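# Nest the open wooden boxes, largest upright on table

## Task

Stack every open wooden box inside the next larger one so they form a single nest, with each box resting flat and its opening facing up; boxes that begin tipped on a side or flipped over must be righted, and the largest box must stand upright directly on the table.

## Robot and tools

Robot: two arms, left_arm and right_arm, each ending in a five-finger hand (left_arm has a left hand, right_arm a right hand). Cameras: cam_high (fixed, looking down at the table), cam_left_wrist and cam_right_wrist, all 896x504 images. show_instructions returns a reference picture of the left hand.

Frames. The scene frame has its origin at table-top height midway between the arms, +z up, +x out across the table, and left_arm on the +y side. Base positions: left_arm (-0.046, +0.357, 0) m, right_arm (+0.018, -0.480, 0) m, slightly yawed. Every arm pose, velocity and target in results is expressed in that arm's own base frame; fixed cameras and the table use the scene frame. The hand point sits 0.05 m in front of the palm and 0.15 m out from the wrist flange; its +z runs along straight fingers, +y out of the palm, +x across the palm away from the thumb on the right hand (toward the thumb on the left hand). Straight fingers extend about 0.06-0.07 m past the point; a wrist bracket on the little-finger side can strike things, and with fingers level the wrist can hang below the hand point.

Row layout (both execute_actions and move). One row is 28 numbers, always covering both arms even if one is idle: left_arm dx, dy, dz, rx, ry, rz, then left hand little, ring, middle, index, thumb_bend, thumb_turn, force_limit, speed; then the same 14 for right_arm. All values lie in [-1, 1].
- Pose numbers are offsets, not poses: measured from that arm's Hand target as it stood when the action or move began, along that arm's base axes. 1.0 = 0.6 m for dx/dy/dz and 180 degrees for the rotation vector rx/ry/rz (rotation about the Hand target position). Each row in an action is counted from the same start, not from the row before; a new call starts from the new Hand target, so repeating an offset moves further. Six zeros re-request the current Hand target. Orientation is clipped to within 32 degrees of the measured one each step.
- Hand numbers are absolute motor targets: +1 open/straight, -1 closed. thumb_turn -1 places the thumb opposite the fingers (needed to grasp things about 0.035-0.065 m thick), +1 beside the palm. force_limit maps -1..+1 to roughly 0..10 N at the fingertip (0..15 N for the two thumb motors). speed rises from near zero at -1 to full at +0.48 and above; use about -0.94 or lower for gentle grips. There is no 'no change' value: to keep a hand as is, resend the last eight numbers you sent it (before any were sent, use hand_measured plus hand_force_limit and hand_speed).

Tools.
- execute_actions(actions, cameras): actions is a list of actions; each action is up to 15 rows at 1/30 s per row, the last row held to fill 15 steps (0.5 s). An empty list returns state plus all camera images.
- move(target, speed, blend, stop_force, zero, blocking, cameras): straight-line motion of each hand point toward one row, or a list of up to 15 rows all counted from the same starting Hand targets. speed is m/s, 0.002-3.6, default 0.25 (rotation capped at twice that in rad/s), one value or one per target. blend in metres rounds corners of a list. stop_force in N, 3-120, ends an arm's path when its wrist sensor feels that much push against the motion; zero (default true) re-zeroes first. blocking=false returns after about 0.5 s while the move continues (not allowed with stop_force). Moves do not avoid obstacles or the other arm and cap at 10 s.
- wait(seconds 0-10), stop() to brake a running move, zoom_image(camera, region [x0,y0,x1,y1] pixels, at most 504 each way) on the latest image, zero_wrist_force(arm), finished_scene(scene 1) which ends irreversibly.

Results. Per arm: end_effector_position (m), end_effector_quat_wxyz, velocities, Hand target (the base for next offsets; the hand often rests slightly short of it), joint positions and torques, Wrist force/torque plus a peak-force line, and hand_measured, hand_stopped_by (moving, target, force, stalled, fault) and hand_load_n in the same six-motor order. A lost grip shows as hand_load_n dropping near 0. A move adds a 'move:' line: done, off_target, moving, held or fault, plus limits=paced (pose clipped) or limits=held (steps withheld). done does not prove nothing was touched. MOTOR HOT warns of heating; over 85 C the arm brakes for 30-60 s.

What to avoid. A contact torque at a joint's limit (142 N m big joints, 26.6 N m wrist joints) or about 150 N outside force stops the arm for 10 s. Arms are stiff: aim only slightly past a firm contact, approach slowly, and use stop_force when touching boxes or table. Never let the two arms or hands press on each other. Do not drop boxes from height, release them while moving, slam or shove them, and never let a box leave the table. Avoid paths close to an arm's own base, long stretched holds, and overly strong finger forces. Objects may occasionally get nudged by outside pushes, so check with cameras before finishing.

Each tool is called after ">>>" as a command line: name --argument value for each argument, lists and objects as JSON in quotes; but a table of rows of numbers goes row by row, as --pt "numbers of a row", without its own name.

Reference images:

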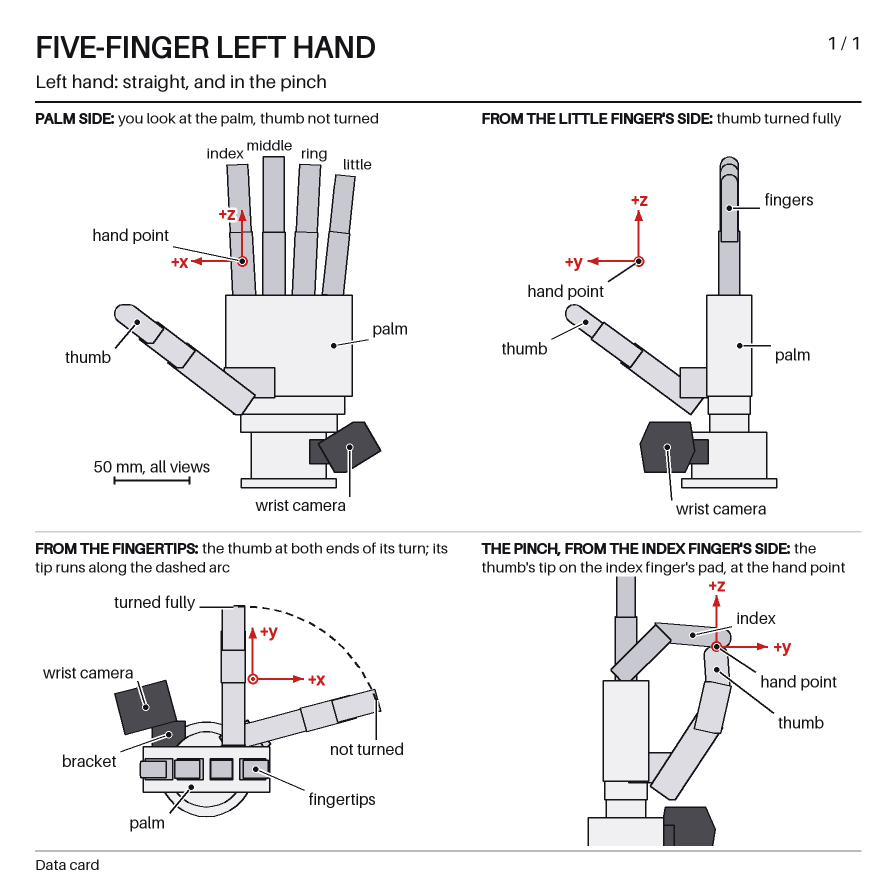

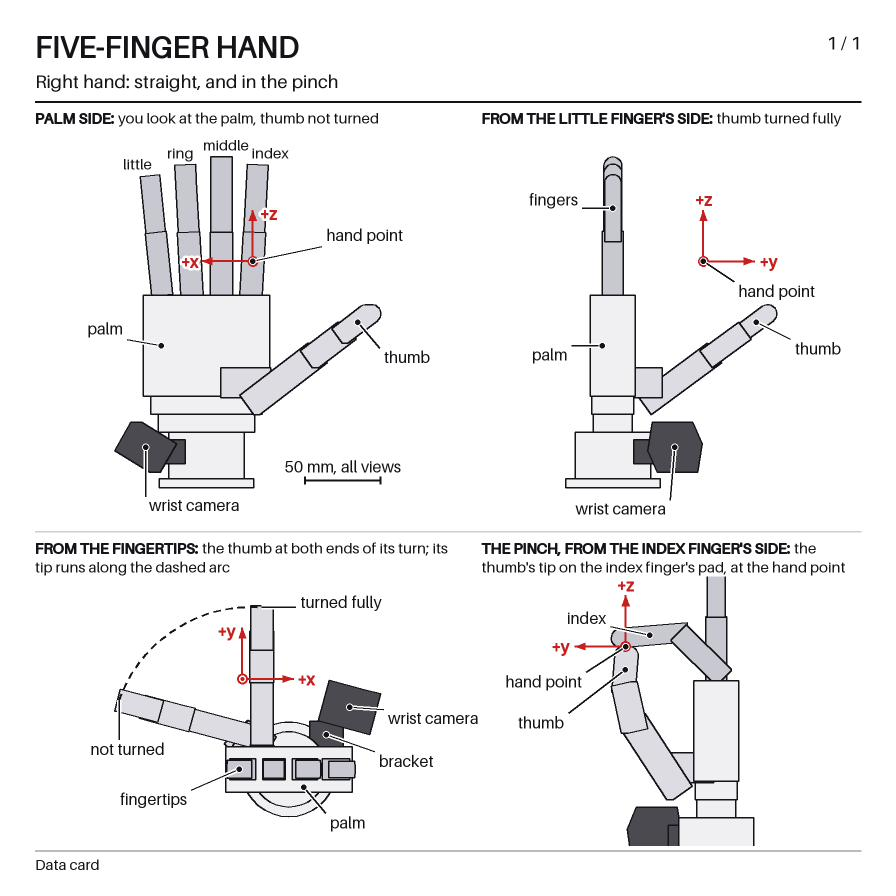

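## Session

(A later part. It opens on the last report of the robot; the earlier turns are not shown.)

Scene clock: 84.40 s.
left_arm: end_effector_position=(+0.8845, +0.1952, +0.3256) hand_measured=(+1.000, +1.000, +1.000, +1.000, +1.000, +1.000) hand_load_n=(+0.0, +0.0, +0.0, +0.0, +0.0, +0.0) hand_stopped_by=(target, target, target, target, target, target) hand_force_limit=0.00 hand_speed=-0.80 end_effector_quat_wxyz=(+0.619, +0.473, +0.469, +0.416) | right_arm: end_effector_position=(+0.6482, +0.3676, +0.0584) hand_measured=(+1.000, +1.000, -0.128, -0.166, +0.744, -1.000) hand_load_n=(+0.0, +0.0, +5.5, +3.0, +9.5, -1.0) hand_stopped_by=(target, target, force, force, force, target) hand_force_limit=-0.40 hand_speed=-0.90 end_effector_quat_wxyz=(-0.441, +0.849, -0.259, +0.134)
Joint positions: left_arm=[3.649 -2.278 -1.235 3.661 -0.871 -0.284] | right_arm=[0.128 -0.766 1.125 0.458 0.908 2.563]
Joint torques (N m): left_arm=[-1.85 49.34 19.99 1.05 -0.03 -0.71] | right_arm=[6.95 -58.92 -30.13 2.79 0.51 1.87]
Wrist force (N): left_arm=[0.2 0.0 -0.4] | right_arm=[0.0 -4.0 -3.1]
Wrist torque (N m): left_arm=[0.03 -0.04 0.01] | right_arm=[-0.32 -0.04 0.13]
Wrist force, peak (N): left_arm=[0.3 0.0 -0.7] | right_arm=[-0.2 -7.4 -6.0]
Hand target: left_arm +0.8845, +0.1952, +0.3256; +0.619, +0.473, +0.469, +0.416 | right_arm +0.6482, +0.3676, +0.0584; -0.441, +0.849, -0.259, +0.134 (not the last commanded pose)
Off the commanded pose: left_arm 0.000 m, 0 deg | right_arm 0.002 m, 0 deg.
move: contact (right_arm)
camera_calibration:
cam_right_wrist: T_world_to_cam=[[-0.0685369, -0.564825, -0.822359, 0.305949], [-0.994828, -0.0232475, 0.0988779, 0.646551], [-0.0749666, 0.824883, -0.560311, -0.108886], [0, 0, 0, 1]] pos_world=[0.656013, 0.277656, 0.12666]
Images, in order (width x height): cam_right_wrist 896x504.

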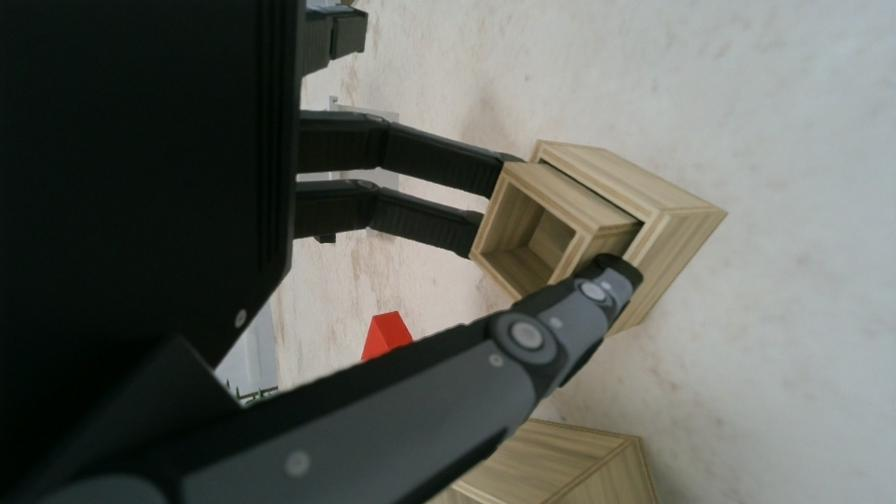

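>>> move --pt "0 0 0 0 0 0 1 1 1 1 1 1 0 -0.8 0 0 0.002 0 0 0 1 1 -0.46 -0.5 0.65 -1 -0.4 -0.9" --pt "0 0 0 0 0 0 1 1 1 1 1 1 0 -0.8 0 0 0.002 0 0 0 1 1 0.1 0.1 0.744 -1 -0.4 -0.7" --speed 0.05 --cameras '["cam_right_wrist"]'

>>> zoom_image --camera "cam_right_wrist" --region '[440, 100, 710, 330]'

Scene clock: 86.57 s.
left_arm: end_effector_position=(+0.8845, +0.1952, +0.3256) hand_measured=(+1.000, +1.000, +1.000, +1.000, +1.000, +1.000) hand_load_n=(+0.0, +0.0, +0.0, -0.5, +0.0, +0.0) hand_stopped_by=(target, target, target, target, target, target) hand_force_limit=0.00 hand_speed=-0.80 end_effector_quat_wxyz=(+0.619, +0.473, +0.469, +0.416) | right_arm: end_effector_position=(+0.6482, +0.3676, +0.0596) hand_measured=(+1.000, +1.000, +0.100, +0.100, +0.742, -1.000) hand_load_n=(+0.0, +0.0, +0.0, +0.0, +0.0, +0.0) hand_stopped_by=(target, target, target, target, force, target) hand_force_limit=-0.40 hand_speed=-0.70 end_effector_quat_wxyz=(-0.441, +0.849, -0.259, +0.134)
Joint positions: left_arm=[3.649 -2.278 -1.235 3.661 -0.871 -0.284] | right_arm=[0.128 -0.767 1.124 0.46 0.908 2.563]
Joint torques (N m): left_arm=[-0.64 48.71 19.24 1.12 -0.16 -0.97] | right_arm=[7.87 -60.06 -27.64 0.74 0.54 1.91]
Wrist force (N): left_arm=[-0.1 0.2 -0.3] | right_arm=[0.3 -0.1 0.3]
Wrist torque (N m): left_arm=[0.05 0.01 -0.02] | right_arm=[-0.06 -0.11 0.20]
Wrist force, peak (N): left_arm=[0.2 0.3 -0.7] | right_arm=[0.1 -4.0 -3.1]
Hand target: left_arm +0.8845, +0.1952, +0.3256; +0.619, +0.473, +0.469, +0.416 | right_arm +0.6482, +0.3676, +0.0596; -0.441, +0.849, -0.259, +0.134
Off the commanded pose: left_arm 0.000 m, 0 deg | right_arm 0.000 m, 0 deg.
move: done
camera_calibration:
cam_right_wrist: T_world_to_cam=[[-0.0685369, -0.564825, -0.822359, 0.307018], [-0.994828, -0.0232475, 0.0988779, 0.646423], [-0.0749666, 0.824883, -0.560311, -0.108157], [0, 0, 0, 1]] pos_world=[0.656013, 0.277656, 0.12796]
Images, in order (width x height): cam_right_wrist 896x504.

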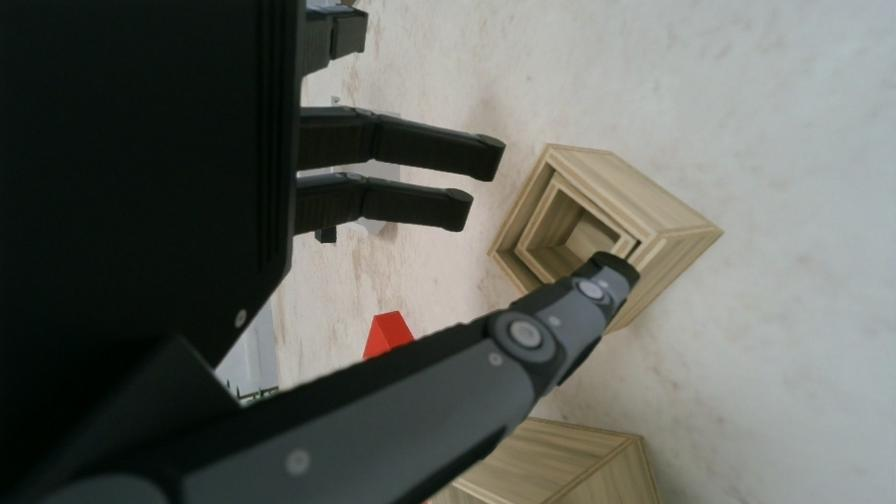

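Scaled by 1.867 from the camera's 896x504 image, which has a finer 1280x720 frame.

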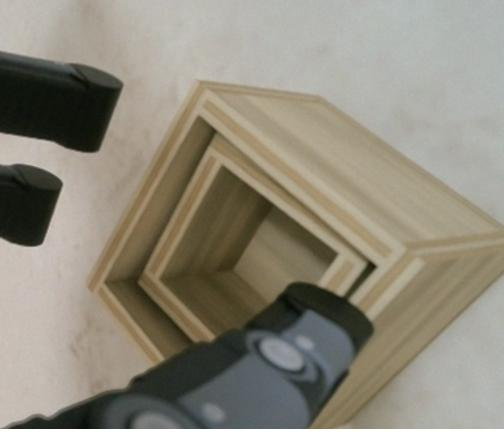

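>>> move --pt "0 0 0 0 0 0 1 1 1 1 1 1 0 -0.8 0 0 0.15 0 0 0 1 1 0.1 0.1 0.744 -1 -0.4 -0.7" --pt "0 0 0 0 0 0 1 1 1 1 1 1 0 -0.8 -0.2987 -0.1318 0.1007 0.0844 0.1756 0.0898 -1 -1 0.4 0.4 1 -1 -0.4 0" --speed 0.25 --cameras '["cam_right_wrist","cam_high"]'

Scene clock: 103.90 s.
left_arm: end_effector_position=(+0.8845, +0.1952, +0.3256) hand_measured=(+1.000, +1.000, +1.000, +1.000, +1.000, +1.000) hand_load_n=(+0.0, +0.0, +0.0, +0.0, -0.5, +0.0) hand_stopped_by=(target, target, target, target, target, target) hand_force_limit=0.00 hand_speed=-0.80 end_effector_quat_wxyz=(+0.619, +0.473, +0.469, +0.416) | right_arm: end_effector_position=(+0.4690, +0.2885, +0.1200) hand_measured=(-1.000, -1.000, +0.400, +0.400, +1.000, -1.000) hand_load_n=(+0.0, +0.0, +0.0, +0.0, +0.0, +0.0) hand_stopped_by=(target, target, target, target, target, target) hand_force_limit=-0.40 hand_speed=0.00 end_effector_quat_wxyz=(-0.475, +0.816, -0.264, -0.198)
Joint positions: left_arm=[3.649 -2.278 -1.235 3.661 -0.871 -0.284] | right_arm=[-0.088 -0.751 1.354 1.274 0.516 1.93]
Joint torques (N m): left_arm=[-1.39 49.65 20.28 0.93 -0.27 -0.85] | right_arm=[9.64 -59.07 -1.62 3.92 -0.9 -2.25]
Wrist force (N): left_arm=[0.1 -0.1 -0.7] | right_arm=[0.9 0.2 0.4]
Wrist torque (N m): left_arm=[0.01 -0.03 0.01] | right_arm=[0.00 -0.24 0.12]
Wrist force, peak (N): left_arm=[0.2 0.1 -0.9] | right_arm=[0.2 1.6 1.5]
Hand target: left_arm +0.8845, +0.1952, +0.3256; +0.619, +0.473, +0.469, +0.416 | right_arm +0.4690, +0.2885, +0.1200; -0.475, +0.816, -0.264, -0.198
Off the commanded pose: left_arm 0.000 m, 0 deg | right_arm 0.000 m, 0 deg.
move: done
camera_calibration:
cam_right_wrist: T_world_to_cam=[[-0.397856, -0.406554, -0.822451, 0.408478], [-0.752438, -0.36832, 0.546055, 0.392525], [-0.524926, 0.836095, -0.159368, 0.13717], [0, 0, 0, 1]] pos_world=[0.529871, 0.195956, 0.143473]
Images, in order (width x height): cam_high 896x504, cam_right_wrist 896x504.

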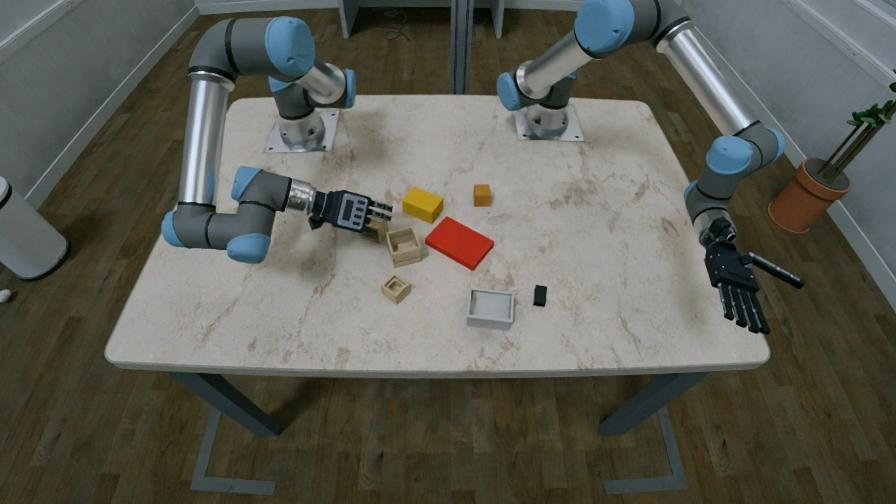

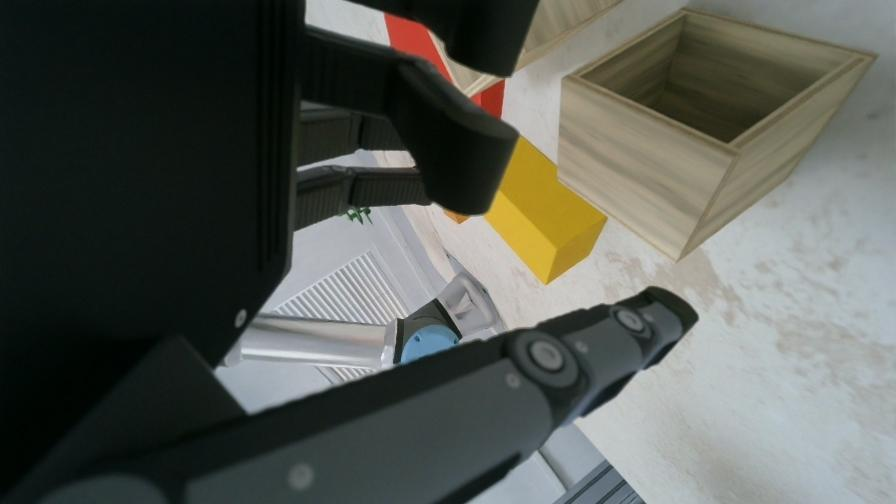

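>>> move --target '[0,0,0,0,0,0,1,1,1,1,1,1,0,-0.8,0,-0.0098,-0.05,0,0,-0.0156,-1,-1,0.4,0.4,1,-1,-0.4,0]' --speed 0.12 --cameras '["cam_right_wrist","cam_high"]'

Scene clock: 109.87 s.
left_arm: end_effector_position=(+0.8845, +0.1952, +0.3256) hand_measured=(+1.000, +1.000, +1.000, +1.000, +1.000, +1.000) hand_load_n=(+0.0, +0.0, +0.0, +0.0, +0.0, +0.0) hand_stopped_by=(target, target, target, target, target, target) hand_force_limit=0.00 hand_speed=-0.80 end_effector_quat_wxyz=(+0.619, +0.473, +0.469, +0.416) | right_arm: end_effector_position=(+0.4690, +0.2826, +0.0900) hand_measured=(-1.000, -1.000, +0.400, +0.400, +1.000, -1.000) hand_load_n=(+0.0, +0.0, +0.0, +0.0, +0.0, +0.0) hand_stopped_by=(target, target, target, target, target, target) hand_force_limit=-0.40 hand_speed=0.00 end_effector_quat_wxyz=(-0.480, +0.809, -0.284, -0.186)
Joint positions: left_arm=[3.649 -2.278 -1.235 3.661 -0.871 -0.284] | right_arm=[-0.108 -0.735 1.402 1.16 0.507 1.988]
Joint torques (N m): left_arm=[-0.99 50.11 19.42 1.05 -0.06 -0.8] | right_arm=[10.19 -58.69 -27.41 2.96 0.1 -2.09]
Wrist force (N): left_arm=[0.1 0.5 -0.2] | right_arm=[1.0 0.2 0.3]
Wrist torque (N m): left_arm=[0.07 -0.02 0.00] | right_arm=[0.00 -0.23 0.22]
Wrist force, peak (N): left_arm=[0.1 0.2 -0.9] | right_arm=[1.4 0.9 0.6]
Hand target: left_arm +0.8845, +0.1952, +0.3256; +0.619, +0.473, +0.469, +0.416 | right_arm +0.4690, +0.2826, +0.0900; -0.480, +0.809, -0.284, -0.186
Off the commanded pose: left_arm 0.000 m, 0 deg | right_arm 0.000 m, 0 deg.
move: done
camera_calibration:
cam_right_wrist: T_world_to_cam=[[-0.417611, -0.386369, -0.822387, 0.384971], [-0.769459, -0.330992, 0.546239, 0.404098], [-0.483253, 0.860908, -0.159069, 0.110724], [0, 0, 0, 1]] pos_world=[0.525213, 0.187171, 0.113474]
Images, in order (width x height): cam_high 896x504, cam_right_wrist 896x504.

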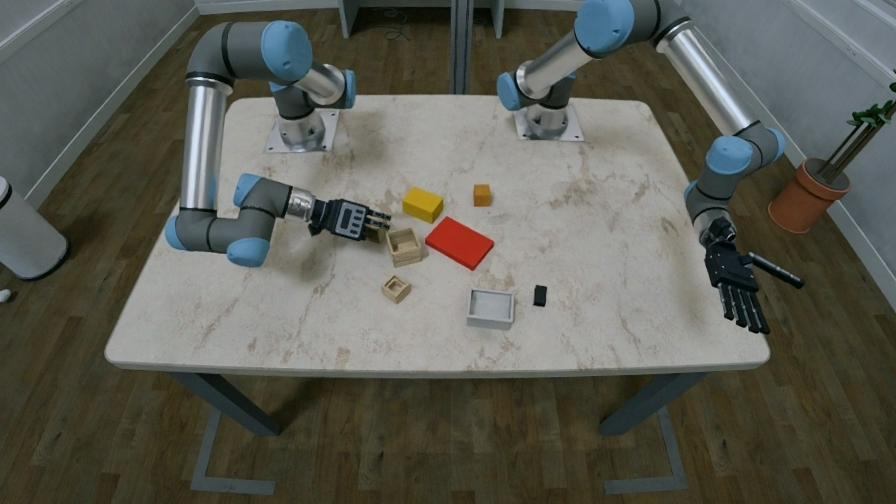

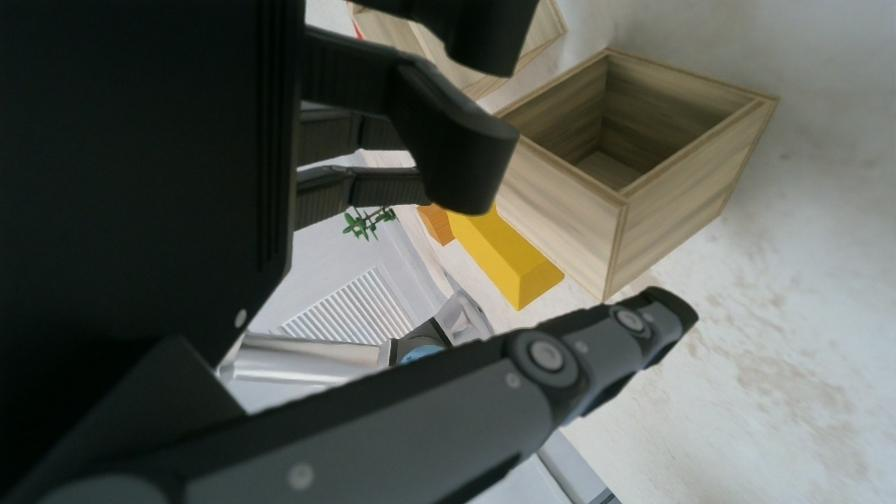

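>>> move --target '[0,0,0,0,0,0,1,1,1,1,1,1,0,-0.8,-0.0038,0,-0.0645,0,0,0,-1,-1,0.4,0.4,1,-1,-0.4,0]' --speed 0.1 --stop_force 6 --cameras '["cam_right_wrist","cam_high"]'

Scene clock: 113.13 s.
left_arm: end_effector_position=(+0.8845, +0.1952, +0.3256) hand_measured=(+1.000, +1.000, +1.000, +1.000, +1.000, +1.000) hand_load_n=(+0.0, +0.0, +0.0, +0.0, +0.0, +0.0) hand_stopped_by=(target, target, target, target, target, target) hand_force_limit=0.00 hand_speed=-0.80 end_effector_quat_wxyz=(+0.619, +0.473, +0.469, +0.416) | right_arm: end_effector_position=(+0.4667, +0.2826, +0.0513) hand_measured=(-1.000, -1.000, +0.400, +0.400, +1.000, -1.000) hand_load_n=(+0.5, +0.0, +0.0, +0.0, +0.0, -0.5) hand_stopped_by=(target, target, target, target, target, target) hand_force_limit=-0.40 hand_speed=0.00 end_effector_quat_wxyz=(-0.480, +0.809, -0.284, -0.186)
Joint positions: left_arm=[3.649 -2.278 -1.235 3.661 -0.871 -0.284] | right_arm=[-0.108 -0.68 1.417 1.09 0.508 1.987]
Joint torques (N m): left_arm=[0.41 50.06 20.51 0.96 -0.3 -0.85] | right_arm=[-11.06 -56.91 -26.41 1.15 -1.86 2.36]
Wrist force (N): left_arm=[-0.1 0.2 -0.5] | right_arm=[1.1 0.2 0.6]
Wrist torque (N m): left_arm=[0.05 0.00 -0.02] | right_arm=[-0.01 -0.26 0.18]
Wrist force, peak (N): left_arm=[0.0 0.4 -0.8] | right_arm=[1.6 0.9 1.1]
Hand target: left_arm +0.8845, +0.1952, +0.3256; +0.619, +0.473, +0.469, +0.416 | right_arm +0.4667, +0.2826, +0.0513; -0.480, +0.809, -0.284, -0.186
Off the commanded pose: left_arm 0.000 m, 0 deg | right_arm 0.000 m, 0 deg.
move: done
camera_calibration:
cam_right_wrist: T_world_to_cam=[[-0.417293, -0.386581, -0.822448, 0.352062], [-0.769571, -0.331027, 0.54606, 0.423547], [-0.483349, 0.8608, -0.159366, 0.103549], [0, 0, 0, 1]] pos_world=[0.522913, 0.187171, 0.0747734]
Images, in order (width x height): cam_high 896x504, cam_right_wrist 896x504.

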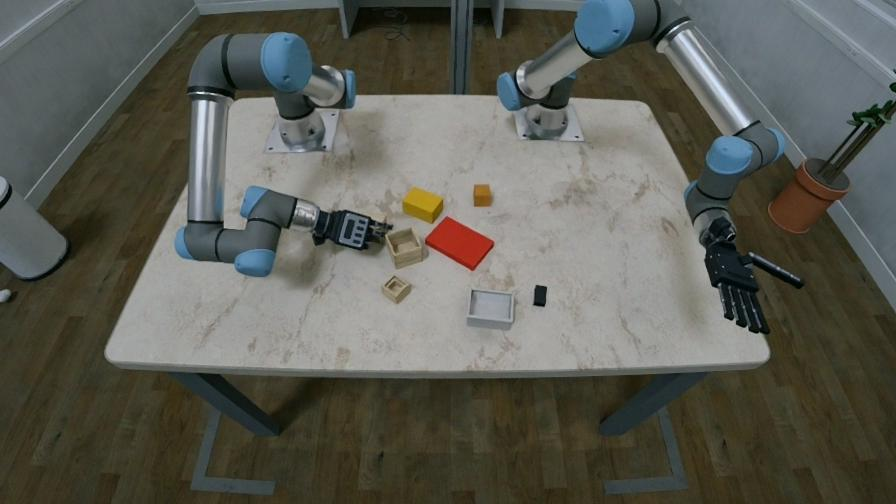

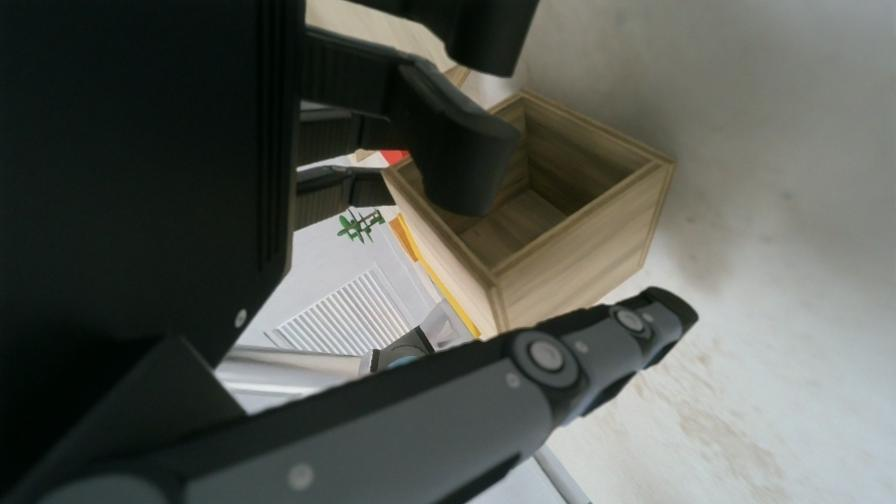

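>>> move --target '[0,0,0,0,0,0,1,1,1,1,1,1,0,-0.8,0,0,0,0,0,0,-1,-1,-0.3,-0.3,0.65,-1,-0.2,-0.9]' --speed 0.12 --cameras '["cam_right_wrist"]'

Scene clock: 115.00 s.
left_arm: end_effector_position=(+0.8845, +0.1952, +0.3256) hand_measured=(+1.000, +1.000, +1.000, +1.000, +1.000, +1.000) hand_load_n=(+0.0, +0.0, +0.0, +0.0, +0.0, +0.0) hand_stopped_by=(target, target, target, target, target, target) hand_force_limit=0.00 hand_speed=-0.80 end_effector_quat_wxyz=(+0.619, +0.473, +0.469, +0.416) | right_arm: end_effector_position=(+0.4667, +0.2826, +0.0513) hand_measured=(-1.000, -1.000, +0.122, +0.114, +0.860, -1.000) hand_load_n=(+0.0, +0.0, +2.0, +6.5, +8.0, +0.0) hand_stopped_by=(target, target, force, force, force, target) hand_force_limit=-0.20 hand_speed=-0.90 end_effector_quat_wxyz=(-0.480, +0.809, -0.284, -0.186)
Joint positions: left_arm=[3.649 -2.278 -1.235 3.661 -0.871 -0.284] | right_arm=[-0.108 -0.68 1.417 1.09 0.507 1.987]
Joint torques (N m): left_arm=[0.03 50.46 21.04 0.66 -0.34 -0.85] | right_arm=[-10.19 -58.06 -24.71 0.44 -2.91 2.01]
Wrist force (N): left_arm=[0.0 0.0 -0.4] | right_arm=[-0.4 -1.8 0.0]
Wrist torque (N m): left_arm=[0.03 -0.02 -0.01] | right_arm=[-0.10 -0.20 0.17]
Wrist force, peak (N): left_arm=[0.3 0.4 -0.7] | right_arm=[-0.6 -1.8 0.0]
Hand target: left_arm +0.8845, +0.1952, +0.3256; +0.619, +0.473, +0.469, +0.416 | right_arm +0.4667, +0.2826, +0.0513; -0.480, +0.809, -0.284, -0.186
Off the commanded pose: left_arm 0.000 m, 0 deg | right_arm 0.000 m, 0 deg.
move: done
camera_calibration:
cam_right_wrist: T_world_to_cam=[[-0.41725, -0.386517, -0.8225, 0.352155], [-0.769642, -0.330994, 0.545979, 0.423606], [-0.483273, 0.860841, -0.159373, 0.103567], [0, 0, 0, 1]] pos_world=[0.523013, 0.187171, 0.0748734]
Images, in order (width x height): cam_right_wrist 896x504.

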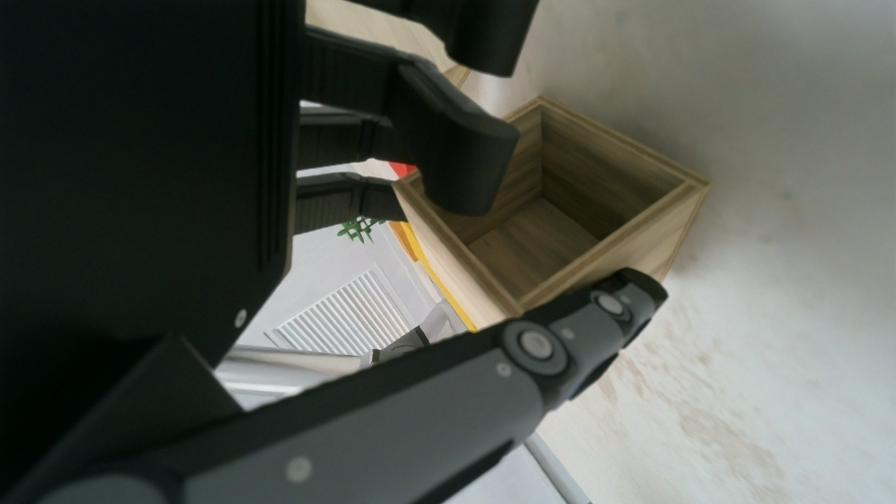

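>>> move --target '[0,0,0,0,0,0,1,1,1,1,1,1,0,-0.8,0,0,0.2,0,0,0,-1,-1,-0.31,-0.3,0.65,-1,-0.2,-0.9]' --speed 0.12 --cameras '["cam_right_wrist","cam_high"]'

Scene clock: 116.80 s.
left_arm: end_effector_position=(+0.8845, +0.1952, +0.3256) hand_measured=(+1.000, +1.000, +1.000, +1.000, +1.000, +1.000) hand_load_n=(+0.0, +0.0, +0.0, +0.0, +0.0, +0.0) hand_stopped_by=(target, target, target, target, target, target) hand_force_limit=0.00 hand_speed=-0.80 end_effector_quat_wxyz=(+0.619, +0.473, +0.469, +0.416) | right_arm: end_effector_position=(+0.4668, +0.2826, +0.1713) hand_measured=(-1.000, -1.000, +0.114, +0.114, +0.860, -1.000) hand_load_n=(+0.0, +0.0, +6.0, +3.5, +10.0, -1.5) hand_stopped_by=(target, target, force, force, force, target) hand_force_limit=-0.20 hand_speed=-0.90 end_effector_quat_wxyz=(-0.480, +0.809, -0.284, -0.186)
Joint positions: left_arm=[3.649 -2.278 -1.235 3.661 -0.871 -0.284] | right_arm=[-0.108 -0.849 1.37 1.306 0.507 1.987]
Joint torques (N m): left_arm=[-1.3 49.86 20.34 0.57 -0.17 -0.63] | right_arm=[-3.32 -46.39 -1.94 1.99 -1.29 -1.56]
Wrist force (N): left_arm=[0.0 0.2 -0.6] | right_arm=[1.0 0.5 0.7]
Wrist torque (N m): left_arm=[0.06 -0.02 -0.01] | right_arm=[0.01 -0.23 0.15]
Wrist force, peak (N): left_arm=[0.2 0.1 -0.8] | right_arm=[1.7 1.4 1.2]
Hand target: left_arm +0.8845, +0.1952, +0.3256; +0.619, +0.473, +0.469, +0.416 | right_arm +0.4667, +0.2826, +0.1713; -0.480, +0.809, -0.284, -0.186
Off the commanded pose: left_arm 0.000 m, 0 deg | right_arm 0.000 m, 0 deg.
move: done
camera_calibration:
cam_right_wrist: T_world_to_cam=[[-0.416971, -0.386528, -0.822637, 0.450695], [-0.76975, -0.331126, 0.545748, 0.358302], [-0.483343, 0.860786, -0.15946, 0.122653], [0, 0, 0, 1]] pos_world=[0.523013, 0.187271, 0.194773]
Images, in order (width x height): cam_high 896x504, cam_right_wrist 896x504.

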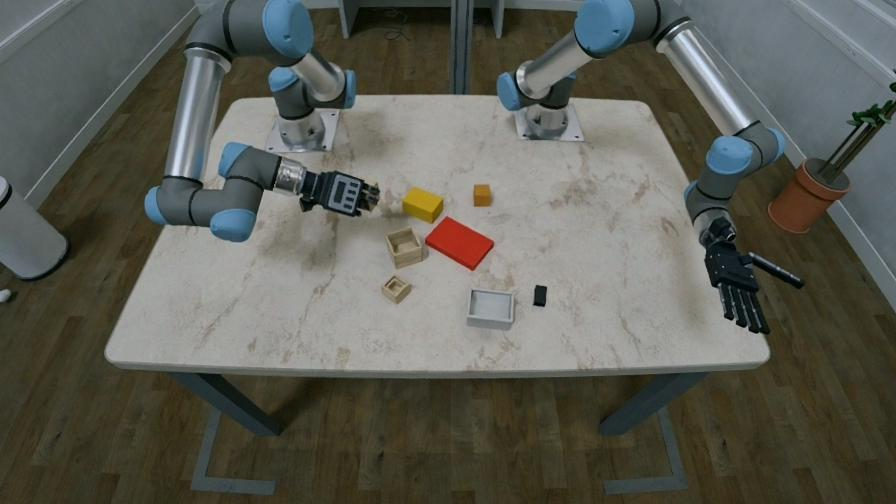

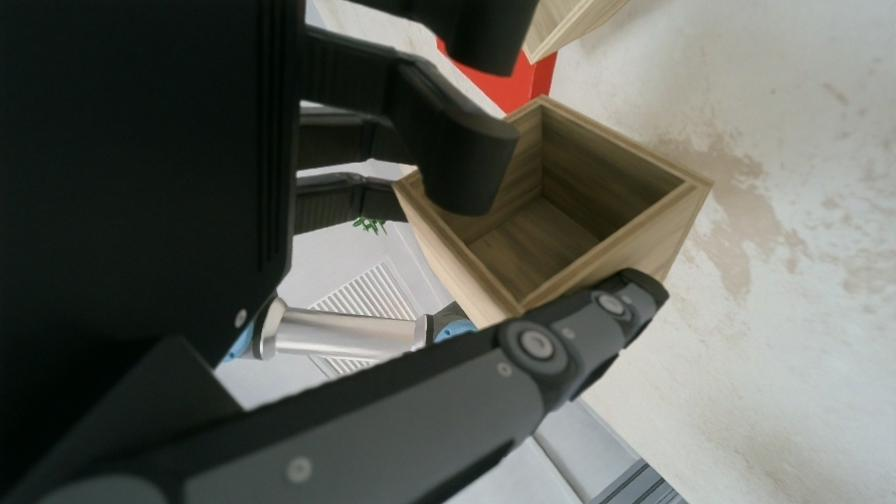

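>>> move --target '[0,0,0,0,0,0,1,1,1,1,1,1,0,-0.8,0.2305,-0.1033,-0.04,-0.171,-0.470,0,-1,-1,-0.31,-0.3,0.65,-1,-0.2,-0.9]' --speed 0.25 --cameras '["cam_right_wrist","cam_high"]'

Scene clock: 121.17 s.
left_arm: end_effector_position=(+0.8845, +0.1952, +0.3256) hand_measured=(+1.000, +1.000, +1.000, +1.000, +1.000, +1.000) hand_load_n=(+0.0, +0.0, +0.0, +0.0, +0.0, +0.0) hand_stopped_by=(target, target, target, target, target, target) hand_force_limit=0.00 hand_speed=-0.80 end_effector_quat_wxyz=(+0.619, +0.473, +0.469, +0.416) | right_arm: end_effector_position=(+0.6049, +0.2207, +0.1473) hand_measured=(-1.000, -1.000, +0.114, +0.114, +0.860, -1.000) hand_load_n=(+0.0, +0.0, +6.0, +4.0, +10.5, -0.5) hand_stopped_by=(target, target, force, force, force, target) hand_force_limit=-0.20 hand_speed=-0.90 end_effector_quat_wxyz=(-0.333, +0.812, +0.073, +0.475)
Joint positions: left_arm=[3.649 -2.278 -1.235 3.661 -0.871 -0.284] | right_arm=[-0.061 -1.302 1.836 -0.086 0.861 1.789]
Joint torques (N m): left_arm=[-1.21 49.64 19.8 0.88 -0.31 -1.04] | right_arm=[1.36 -22.49 -28.47 -2.63 -2.77 0.44]
Wrist force (N): left_arm=[0.3 0.3 -0.5] | right_arm=[-0.6 0.3 1.1]
Wrist torque (N m): left_arm=[0.08 -0.07 0.01] | right_arm=[-0.12 0.01 0.00]
Wrist force, peak (N): left_arm=[0.4 0.0 -0.9] | right_arm=[1.3 1.2 1.1]
Hand target: left_arm +0.8845, +0.1952, +0.3256; +0.619, +0.473, +0.469, +0.416 | right_arm +0.6050, +0.2206, +0.1473; -0.332, +0.811, +0.073, +0.475
Off the commanded pose: left_arm 0.000 m, 0 deg | right_arm 0.000 m, 0 deg.
move: done
camera_calibration:
cam_right_wrist: T_world_to_cam=[[0.600005, -0.756638, -0.259796, -0.15178], [-0.709326, -0.352999, -0.610121, 0.595705], [0.369933, 0.550356, -0.748504, -0.121961], [0, 0, 0, 1]] pos_world=[0.558735, 0.162563, 0.232733]
Images, in order (width x height): cam_high 896x504, cam_right_wrist 896x504.

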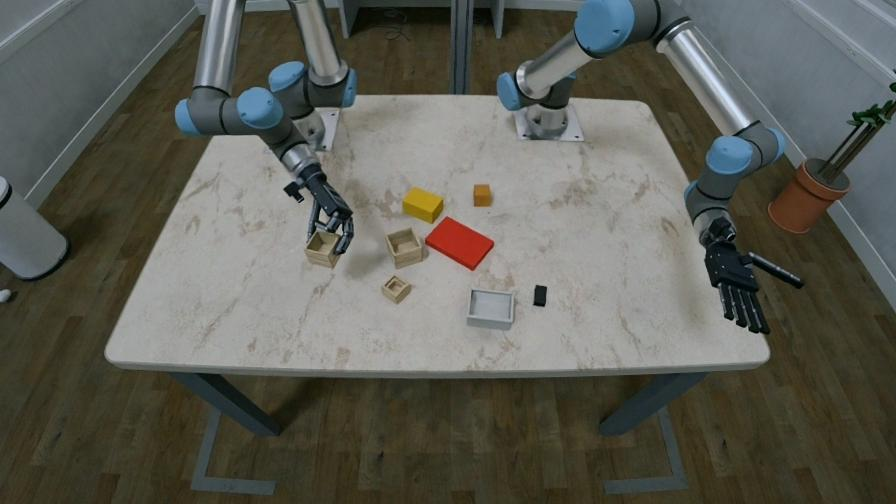

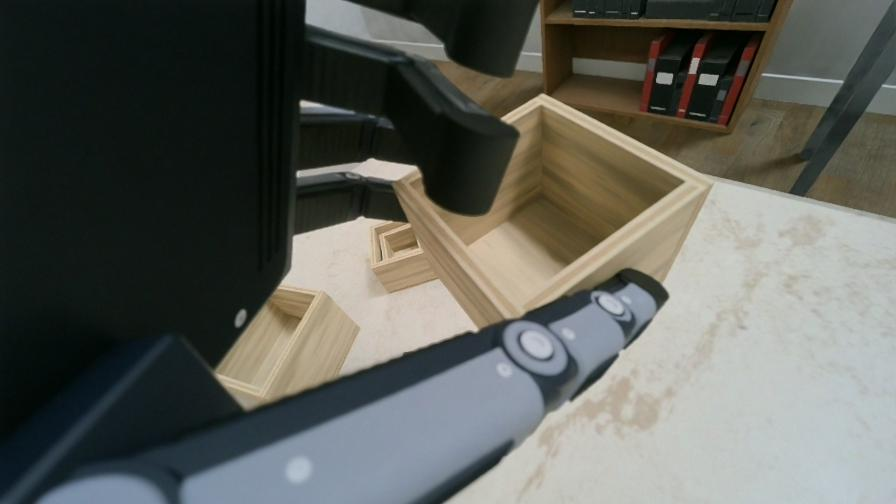

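>>> move --target '[0,0,0,0,0,0,1,1,1,1,1,1,0,-0.8,0,0,-0.155,0,0,0,-1,-1,-0.31,-0.3,0.65,-1,-0.2,-0.9]' --speed 0.12 --cameras '["cam_right_wrist","cam_high"]'

>>> zoom_image --camera "cam_high" --region '[260, 160, 430, 310]'

Scene clock: 123.03 s.
left_arm: end_effector_position=(+0.8845, +0.1952, +0.3256) hand_measured=(+1.000, +1.000, +1.000, +1.000, +1.000, +1.000) hand_load_n=(+0.0, +0.0, +0.0, +0.0, +0.0, +0.0) hand_stopped_by=(target, target, target, target, target, target) hand_force_limit=0.00 hand_speed=-0.80 end_effector_quat_wxyz=(+0.619, +0.473, +0.469, +0.416) | right_arm: end_effector_position=(+0.6050, +0.2206, +0.0543) hand_measured=(-1.000, -1.000, +0.114, +0.114, +0.860, -1.000) hand_load_n=(+0.0, +0.0, +6.0, +4.0, +10.5, -0.5) hand_stopped_by=(target, target, force, force, force, target) hand_force_limit=-0.20 hand_speed=-0.90 end_effector_quat_wxyz=(-0.333, +0.812, +0.073, +0.475)
Joint positions: left_arm=[3.649 -2.278 -1.235 3.661 -0.871 -0.284] | right_arm=[-0.061 -1.163 1.932 -0.322 0.861 1.789]
Joint torques (N m): left_arm=[-0.68 49.98 20.64 0.77 -0.07 -0.9] | right_arm=[7.49 -31.73 -29.23 -0.97 1.04 1.39]
Wrist force (N): left_arm=[0.3 0.2 -0.7] | right_arm=[-0.2 0.4 0.9]
Wrist torque (N m): left_arm=[0.06 -0.08 0.01] | right_arm=[-0.11 -0.02 0.08]
Wrist force, peak (N): left_arm=[0.1 0.1 -0.8] | right_arm=[-1.3 1.2 1.5]
Hand target: left_arm +0.8845, +0.1952, +0.3256; +0.619, +0.473, +0.469, +0.416 | right_arm +0.6050, +0.2206, +0.0543; -0.332, +0.811, +0.073, +0.475
Off the commanded pose: left_arm 0.000 m, 0 deg | right_arm 0.000 m, 0 deg.
move: done
camera_calibration:
cam_right_wrist: T_world_to_cam=[[0.599929, -0.756716, -0.259743, -0.175968], [-0.70932, -0.352908, -0.610181, 0.538919], [0.370068, 0.550306, -0.748474, -0.191588], [0, 0, 0, 1]] pos_world=[0.558735, 0.162463, 0.139733]
Images, in order (width x height): cam_high 896x504, cam_right_wrist 896x504.

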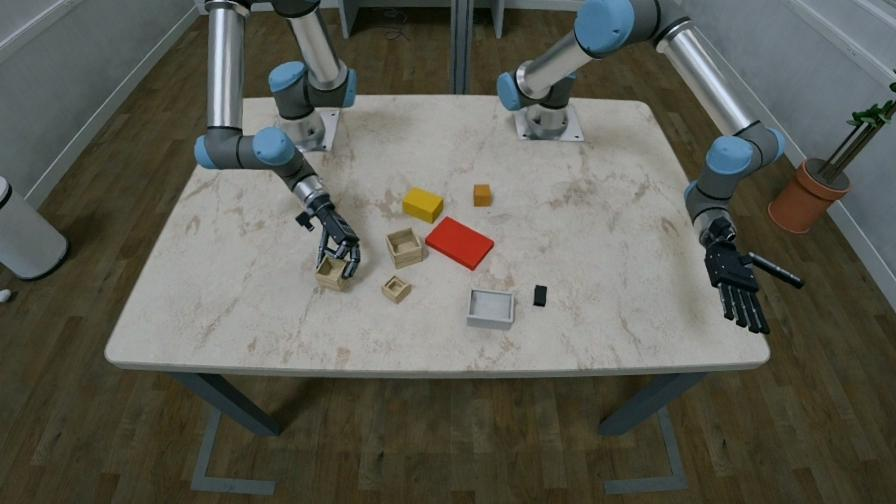

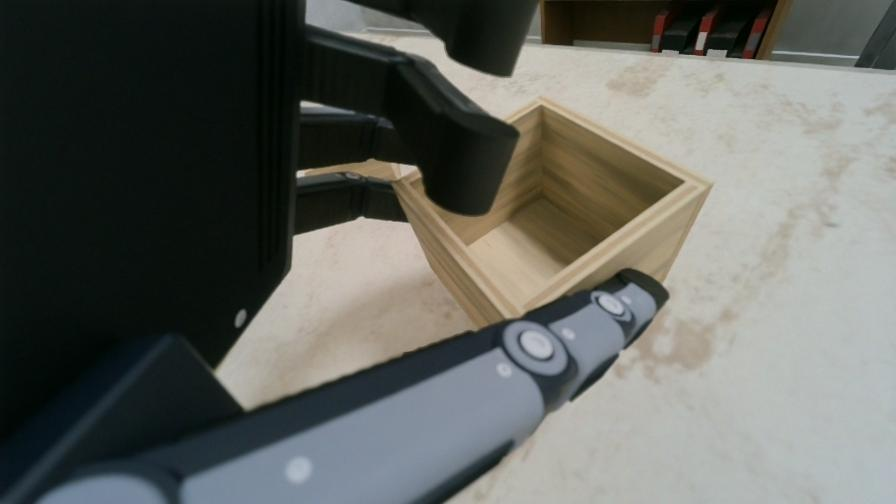

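Scaled by 2.965 from the camera's 896x504 image, which has a finer 1280x720 frame.

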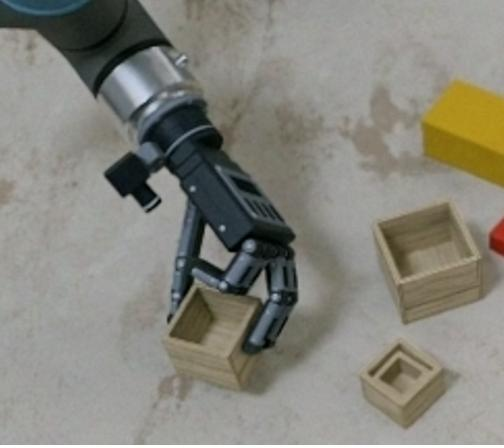

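>>> move --target '[0,0,0,0,0,0,1,1,1,1,1,1,0,-0.8,0,0,-0.05,0,0,0,-1,-1,-0.31,-0.3,0.65,-1,-0.2,-0.9]' --speed 0.03 --stop_force 4 --cameras '["cam_right_wrist","cam_high"]'

>>> zoom_image --camera "cam_high" --region '[260, 160, 430, 310]'

Scene clock: 125.73 s.
left_arm: end_effector_position=(+0.8845, +0.1952, +0.3256) hand_measured=(+1.000, +1.000, +1.000, +1.000, +1.000, +1.000) hand_load_n=(+0.0, +0.0, +0.0, +0.0, +0.0, +0.0) hand_stopped_by=(target, target, target, target, target, target) hand_force_limit=0.00 hand_speed=-0.80 end_effector_quat_wxyz=(+0.619, +0.473, +0.469, +0.416) | right_arm: end_effector_position=(+0.6051, +0.2206, +0.0266) hand_measured=(-1.000, -1.000, +0.116, +0.112, +0.860, -1.000) hand_load_n=(+0.0, +0.0, +7.5, +0.5, +8.0, +2.0) hand_stopped_by=(target, target, force, force, force, target) hand_force_limit=-0.20 hand_speed=-0.90 end_effector_quat_wxyz=(-0.332, +0.811, +0.073, +0.475)
Joint positions: left_arm=[3.649 -2.278 -1.235 3.661 -0.871 -0.284] | right_arm=[-0.061 -1.112 1.95 -0.391 0.861 1.789]
Joint torques (N m): left_arm=[-0.82 50.51 20.86 0.77 -0.06 -0.72] | right_arm=[7.77 -29.3 -27.19 -2.43 1.03 -0.82]
Wrist force (N): left_arm=[0.1 0.2 -0.6] | right_arm=[-0.2 0.6 0.8]
Wrist torque (N m): left_arm=[0.06 -0.04 0.00] | right_arm=[-0.07 -0.04 0.11]
Wrist force, peak (N): left_arm=[0.4 0.1 -0.8] | right_arm=[5.3 -3.6 0.0]
Hand target: left_arm +0.8845, +0.1952, +0.3256; +0.619, +0.473, +0.469, +0.416 | right_arm +0.6051, +0.2206, +0.0266; -0.332, +0.811, +0.073, +0.475 (not the last commanded pose)
Off the commanded pose: left_arm 0.000 m, 0 deg | right_arm 0.002 m, 0 deg.
move: contact (right_arm)
camera_calibration:
cam_right_wrist: T_world_to_cam=[[0.600158, -0.756645, -0.259421, -0.183399], [-0.709039, -0.353122, -0.610384, 0.521988], [0.370237, 0.550266, -0.748419, -0.212452], [0, 0, 0, 1]] pos_world=[0.558835, 0.162463, 0.112033]
Images, in order (width x height): cam_high 896x504, cam_right_wrist 896x504.

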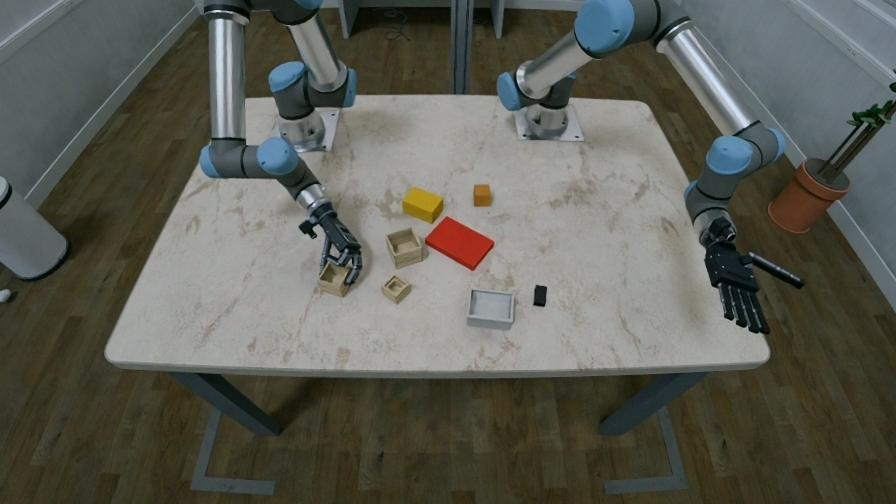

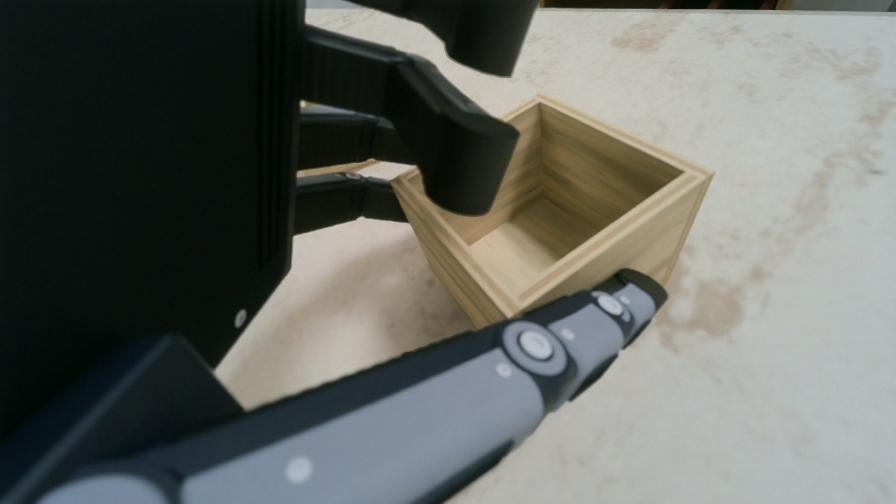

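Scaled by 2.965 from the camera's 896x504 image, which has a finer 1280x720 frame.

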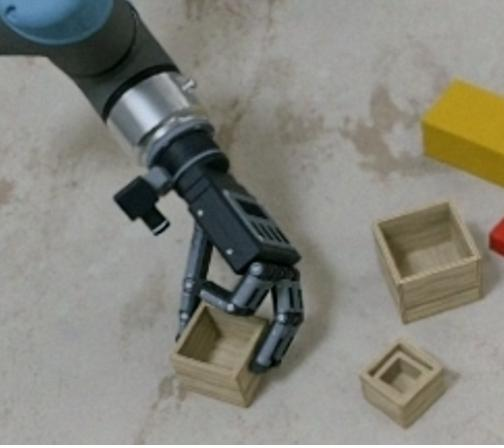

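>>> move --target '[0,0,0,0,0,0,1,1,1,1,1,1,0,-0.8,0,0,0,0,0,0,-1,-1,0.42,0.42,1,-1,-0.2,-0.75]' --speed 0.03 --cameras '["cam_right_wrist","cam_high"]'

>>> zoom_image --camera "cam_high" --region '[260, 160, 430, 310]'

Scene clock: 127.30 s.
left_arm: end_effector_position=(+0.8845, +0.1952, +0.3256) hand_measured=(+1.000, +1.000, +1.000, +1.000, +1.000, +1.000) hand_load_n=(+0.0, +0.0, +0.0, -0.5, +0.0, +0.0) hand_stopped_by=(target, target, target, target, target, target) hand_force_limit=0.00 hand_speed=-0.80 end_effector_quat_wxyz=(+0.619, +0.473, +0.469, +0.416) | right_arm: end_effector_position=(+0.6051, +0.2206, +0.0266) hand_measured=(-1.000, -1.000, +0.420, +0.420, +1.000, -1.000) hand_load_n=(+0.0, +0.0, +0.0, +0.0, +0.0, +0.5) hand_stopped_by=(target, target, target, target, target, target) hand_force_limit=-0.20 hand_speed=-0.75 end_effector_quat_wxyz=(-0.332, +0.811, +0.073, +0.475)
Joint positions: left_arm=[3.649 -2.278 -1.235 3.661 -0.871 -0.284] | right_arm=[-0.061 -1.112 1.95 -0.391 0.861 1.789]
Joint torques (N m): left_arm=[-0.99 50.35 20.97 0.68 -0.18 -0.86] | right_arm=[7.73 -28.29 -26.55 -2.16 1.21 0.53]
Wrist force (N): left_arm=[0.1 0.1 -0.9] | right_arm=[-0.2 0.5 0.8]
Wrist torque (N m): left_arm=[0.07 -0.04 0.00] | right_arm=[-0.06 0.01 0.09]
Wrist force, peak (N): left_arm=[0.1 0.1 -0.9] | right_arm=[-0.3 0.7 1.2]
Hand target: left_arm +0.8845, +0.1952, +0.3256; +0.619, +0.473, +0.469, +0.416 | right_arm +0.6051, +0.2206, +0.0266; -0.332, +0.811, +0.073, +0.475
Off the commanded pose: left_arm 0.000 m, 0 deg | right_arm 0.000 m, 0 deg.
move: done
camera_calibration:
cam_right_wrist: T_world_to_cam=[[0.600158, -0.756645, -0.259421, -0.183399], [-0.709039, -0.353122, -0.610384, 0.521988], [0.370237, 0.550266, -0.748419, -0.212452], [0, 0, 0, 1]] pos_world=[0.558835, 0.162463, 0.112033]
Images, in order (width x height): cam_high 896x504, cam_right_wrist 896x504.

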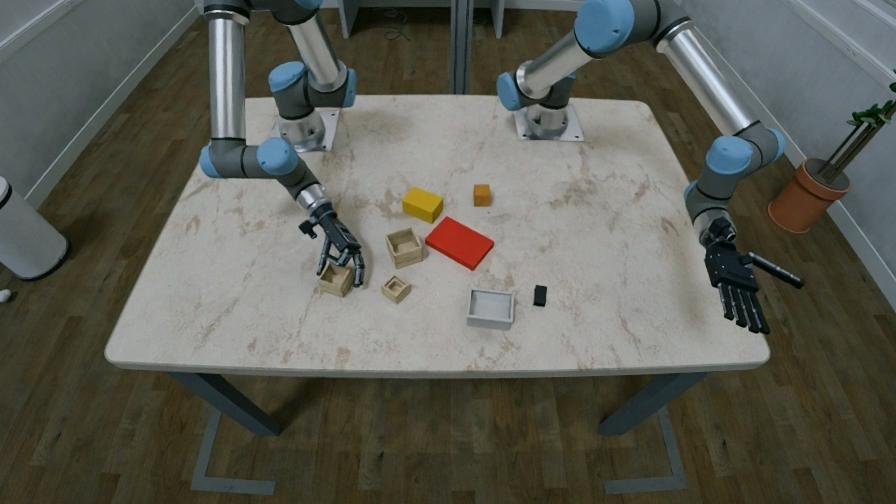

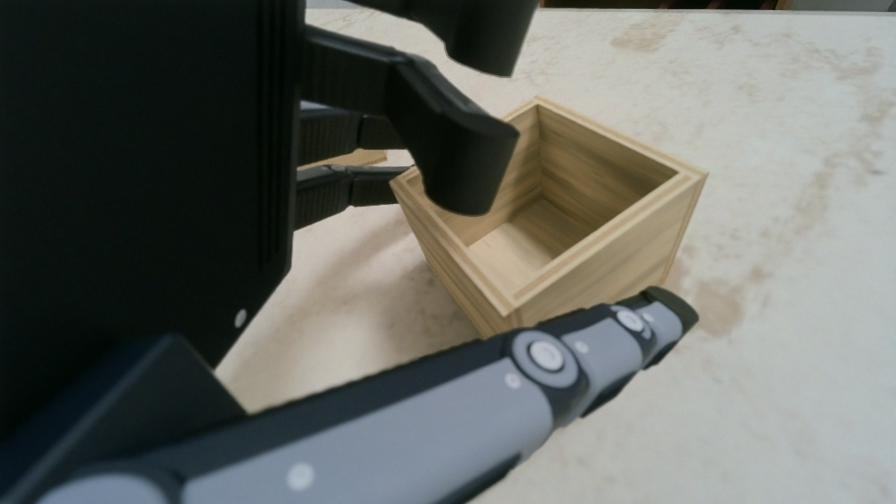

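Scaled by 2.965 from the camera's 896x504 image, which has a finer 1280x720 frame.

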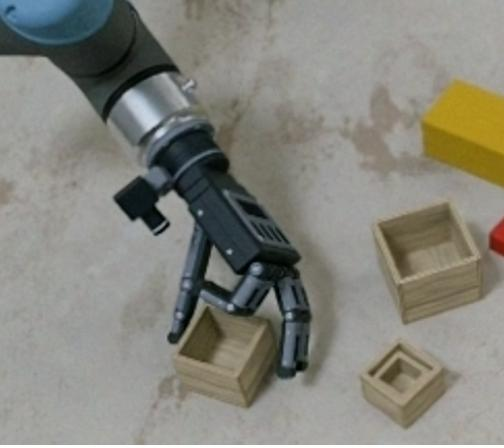

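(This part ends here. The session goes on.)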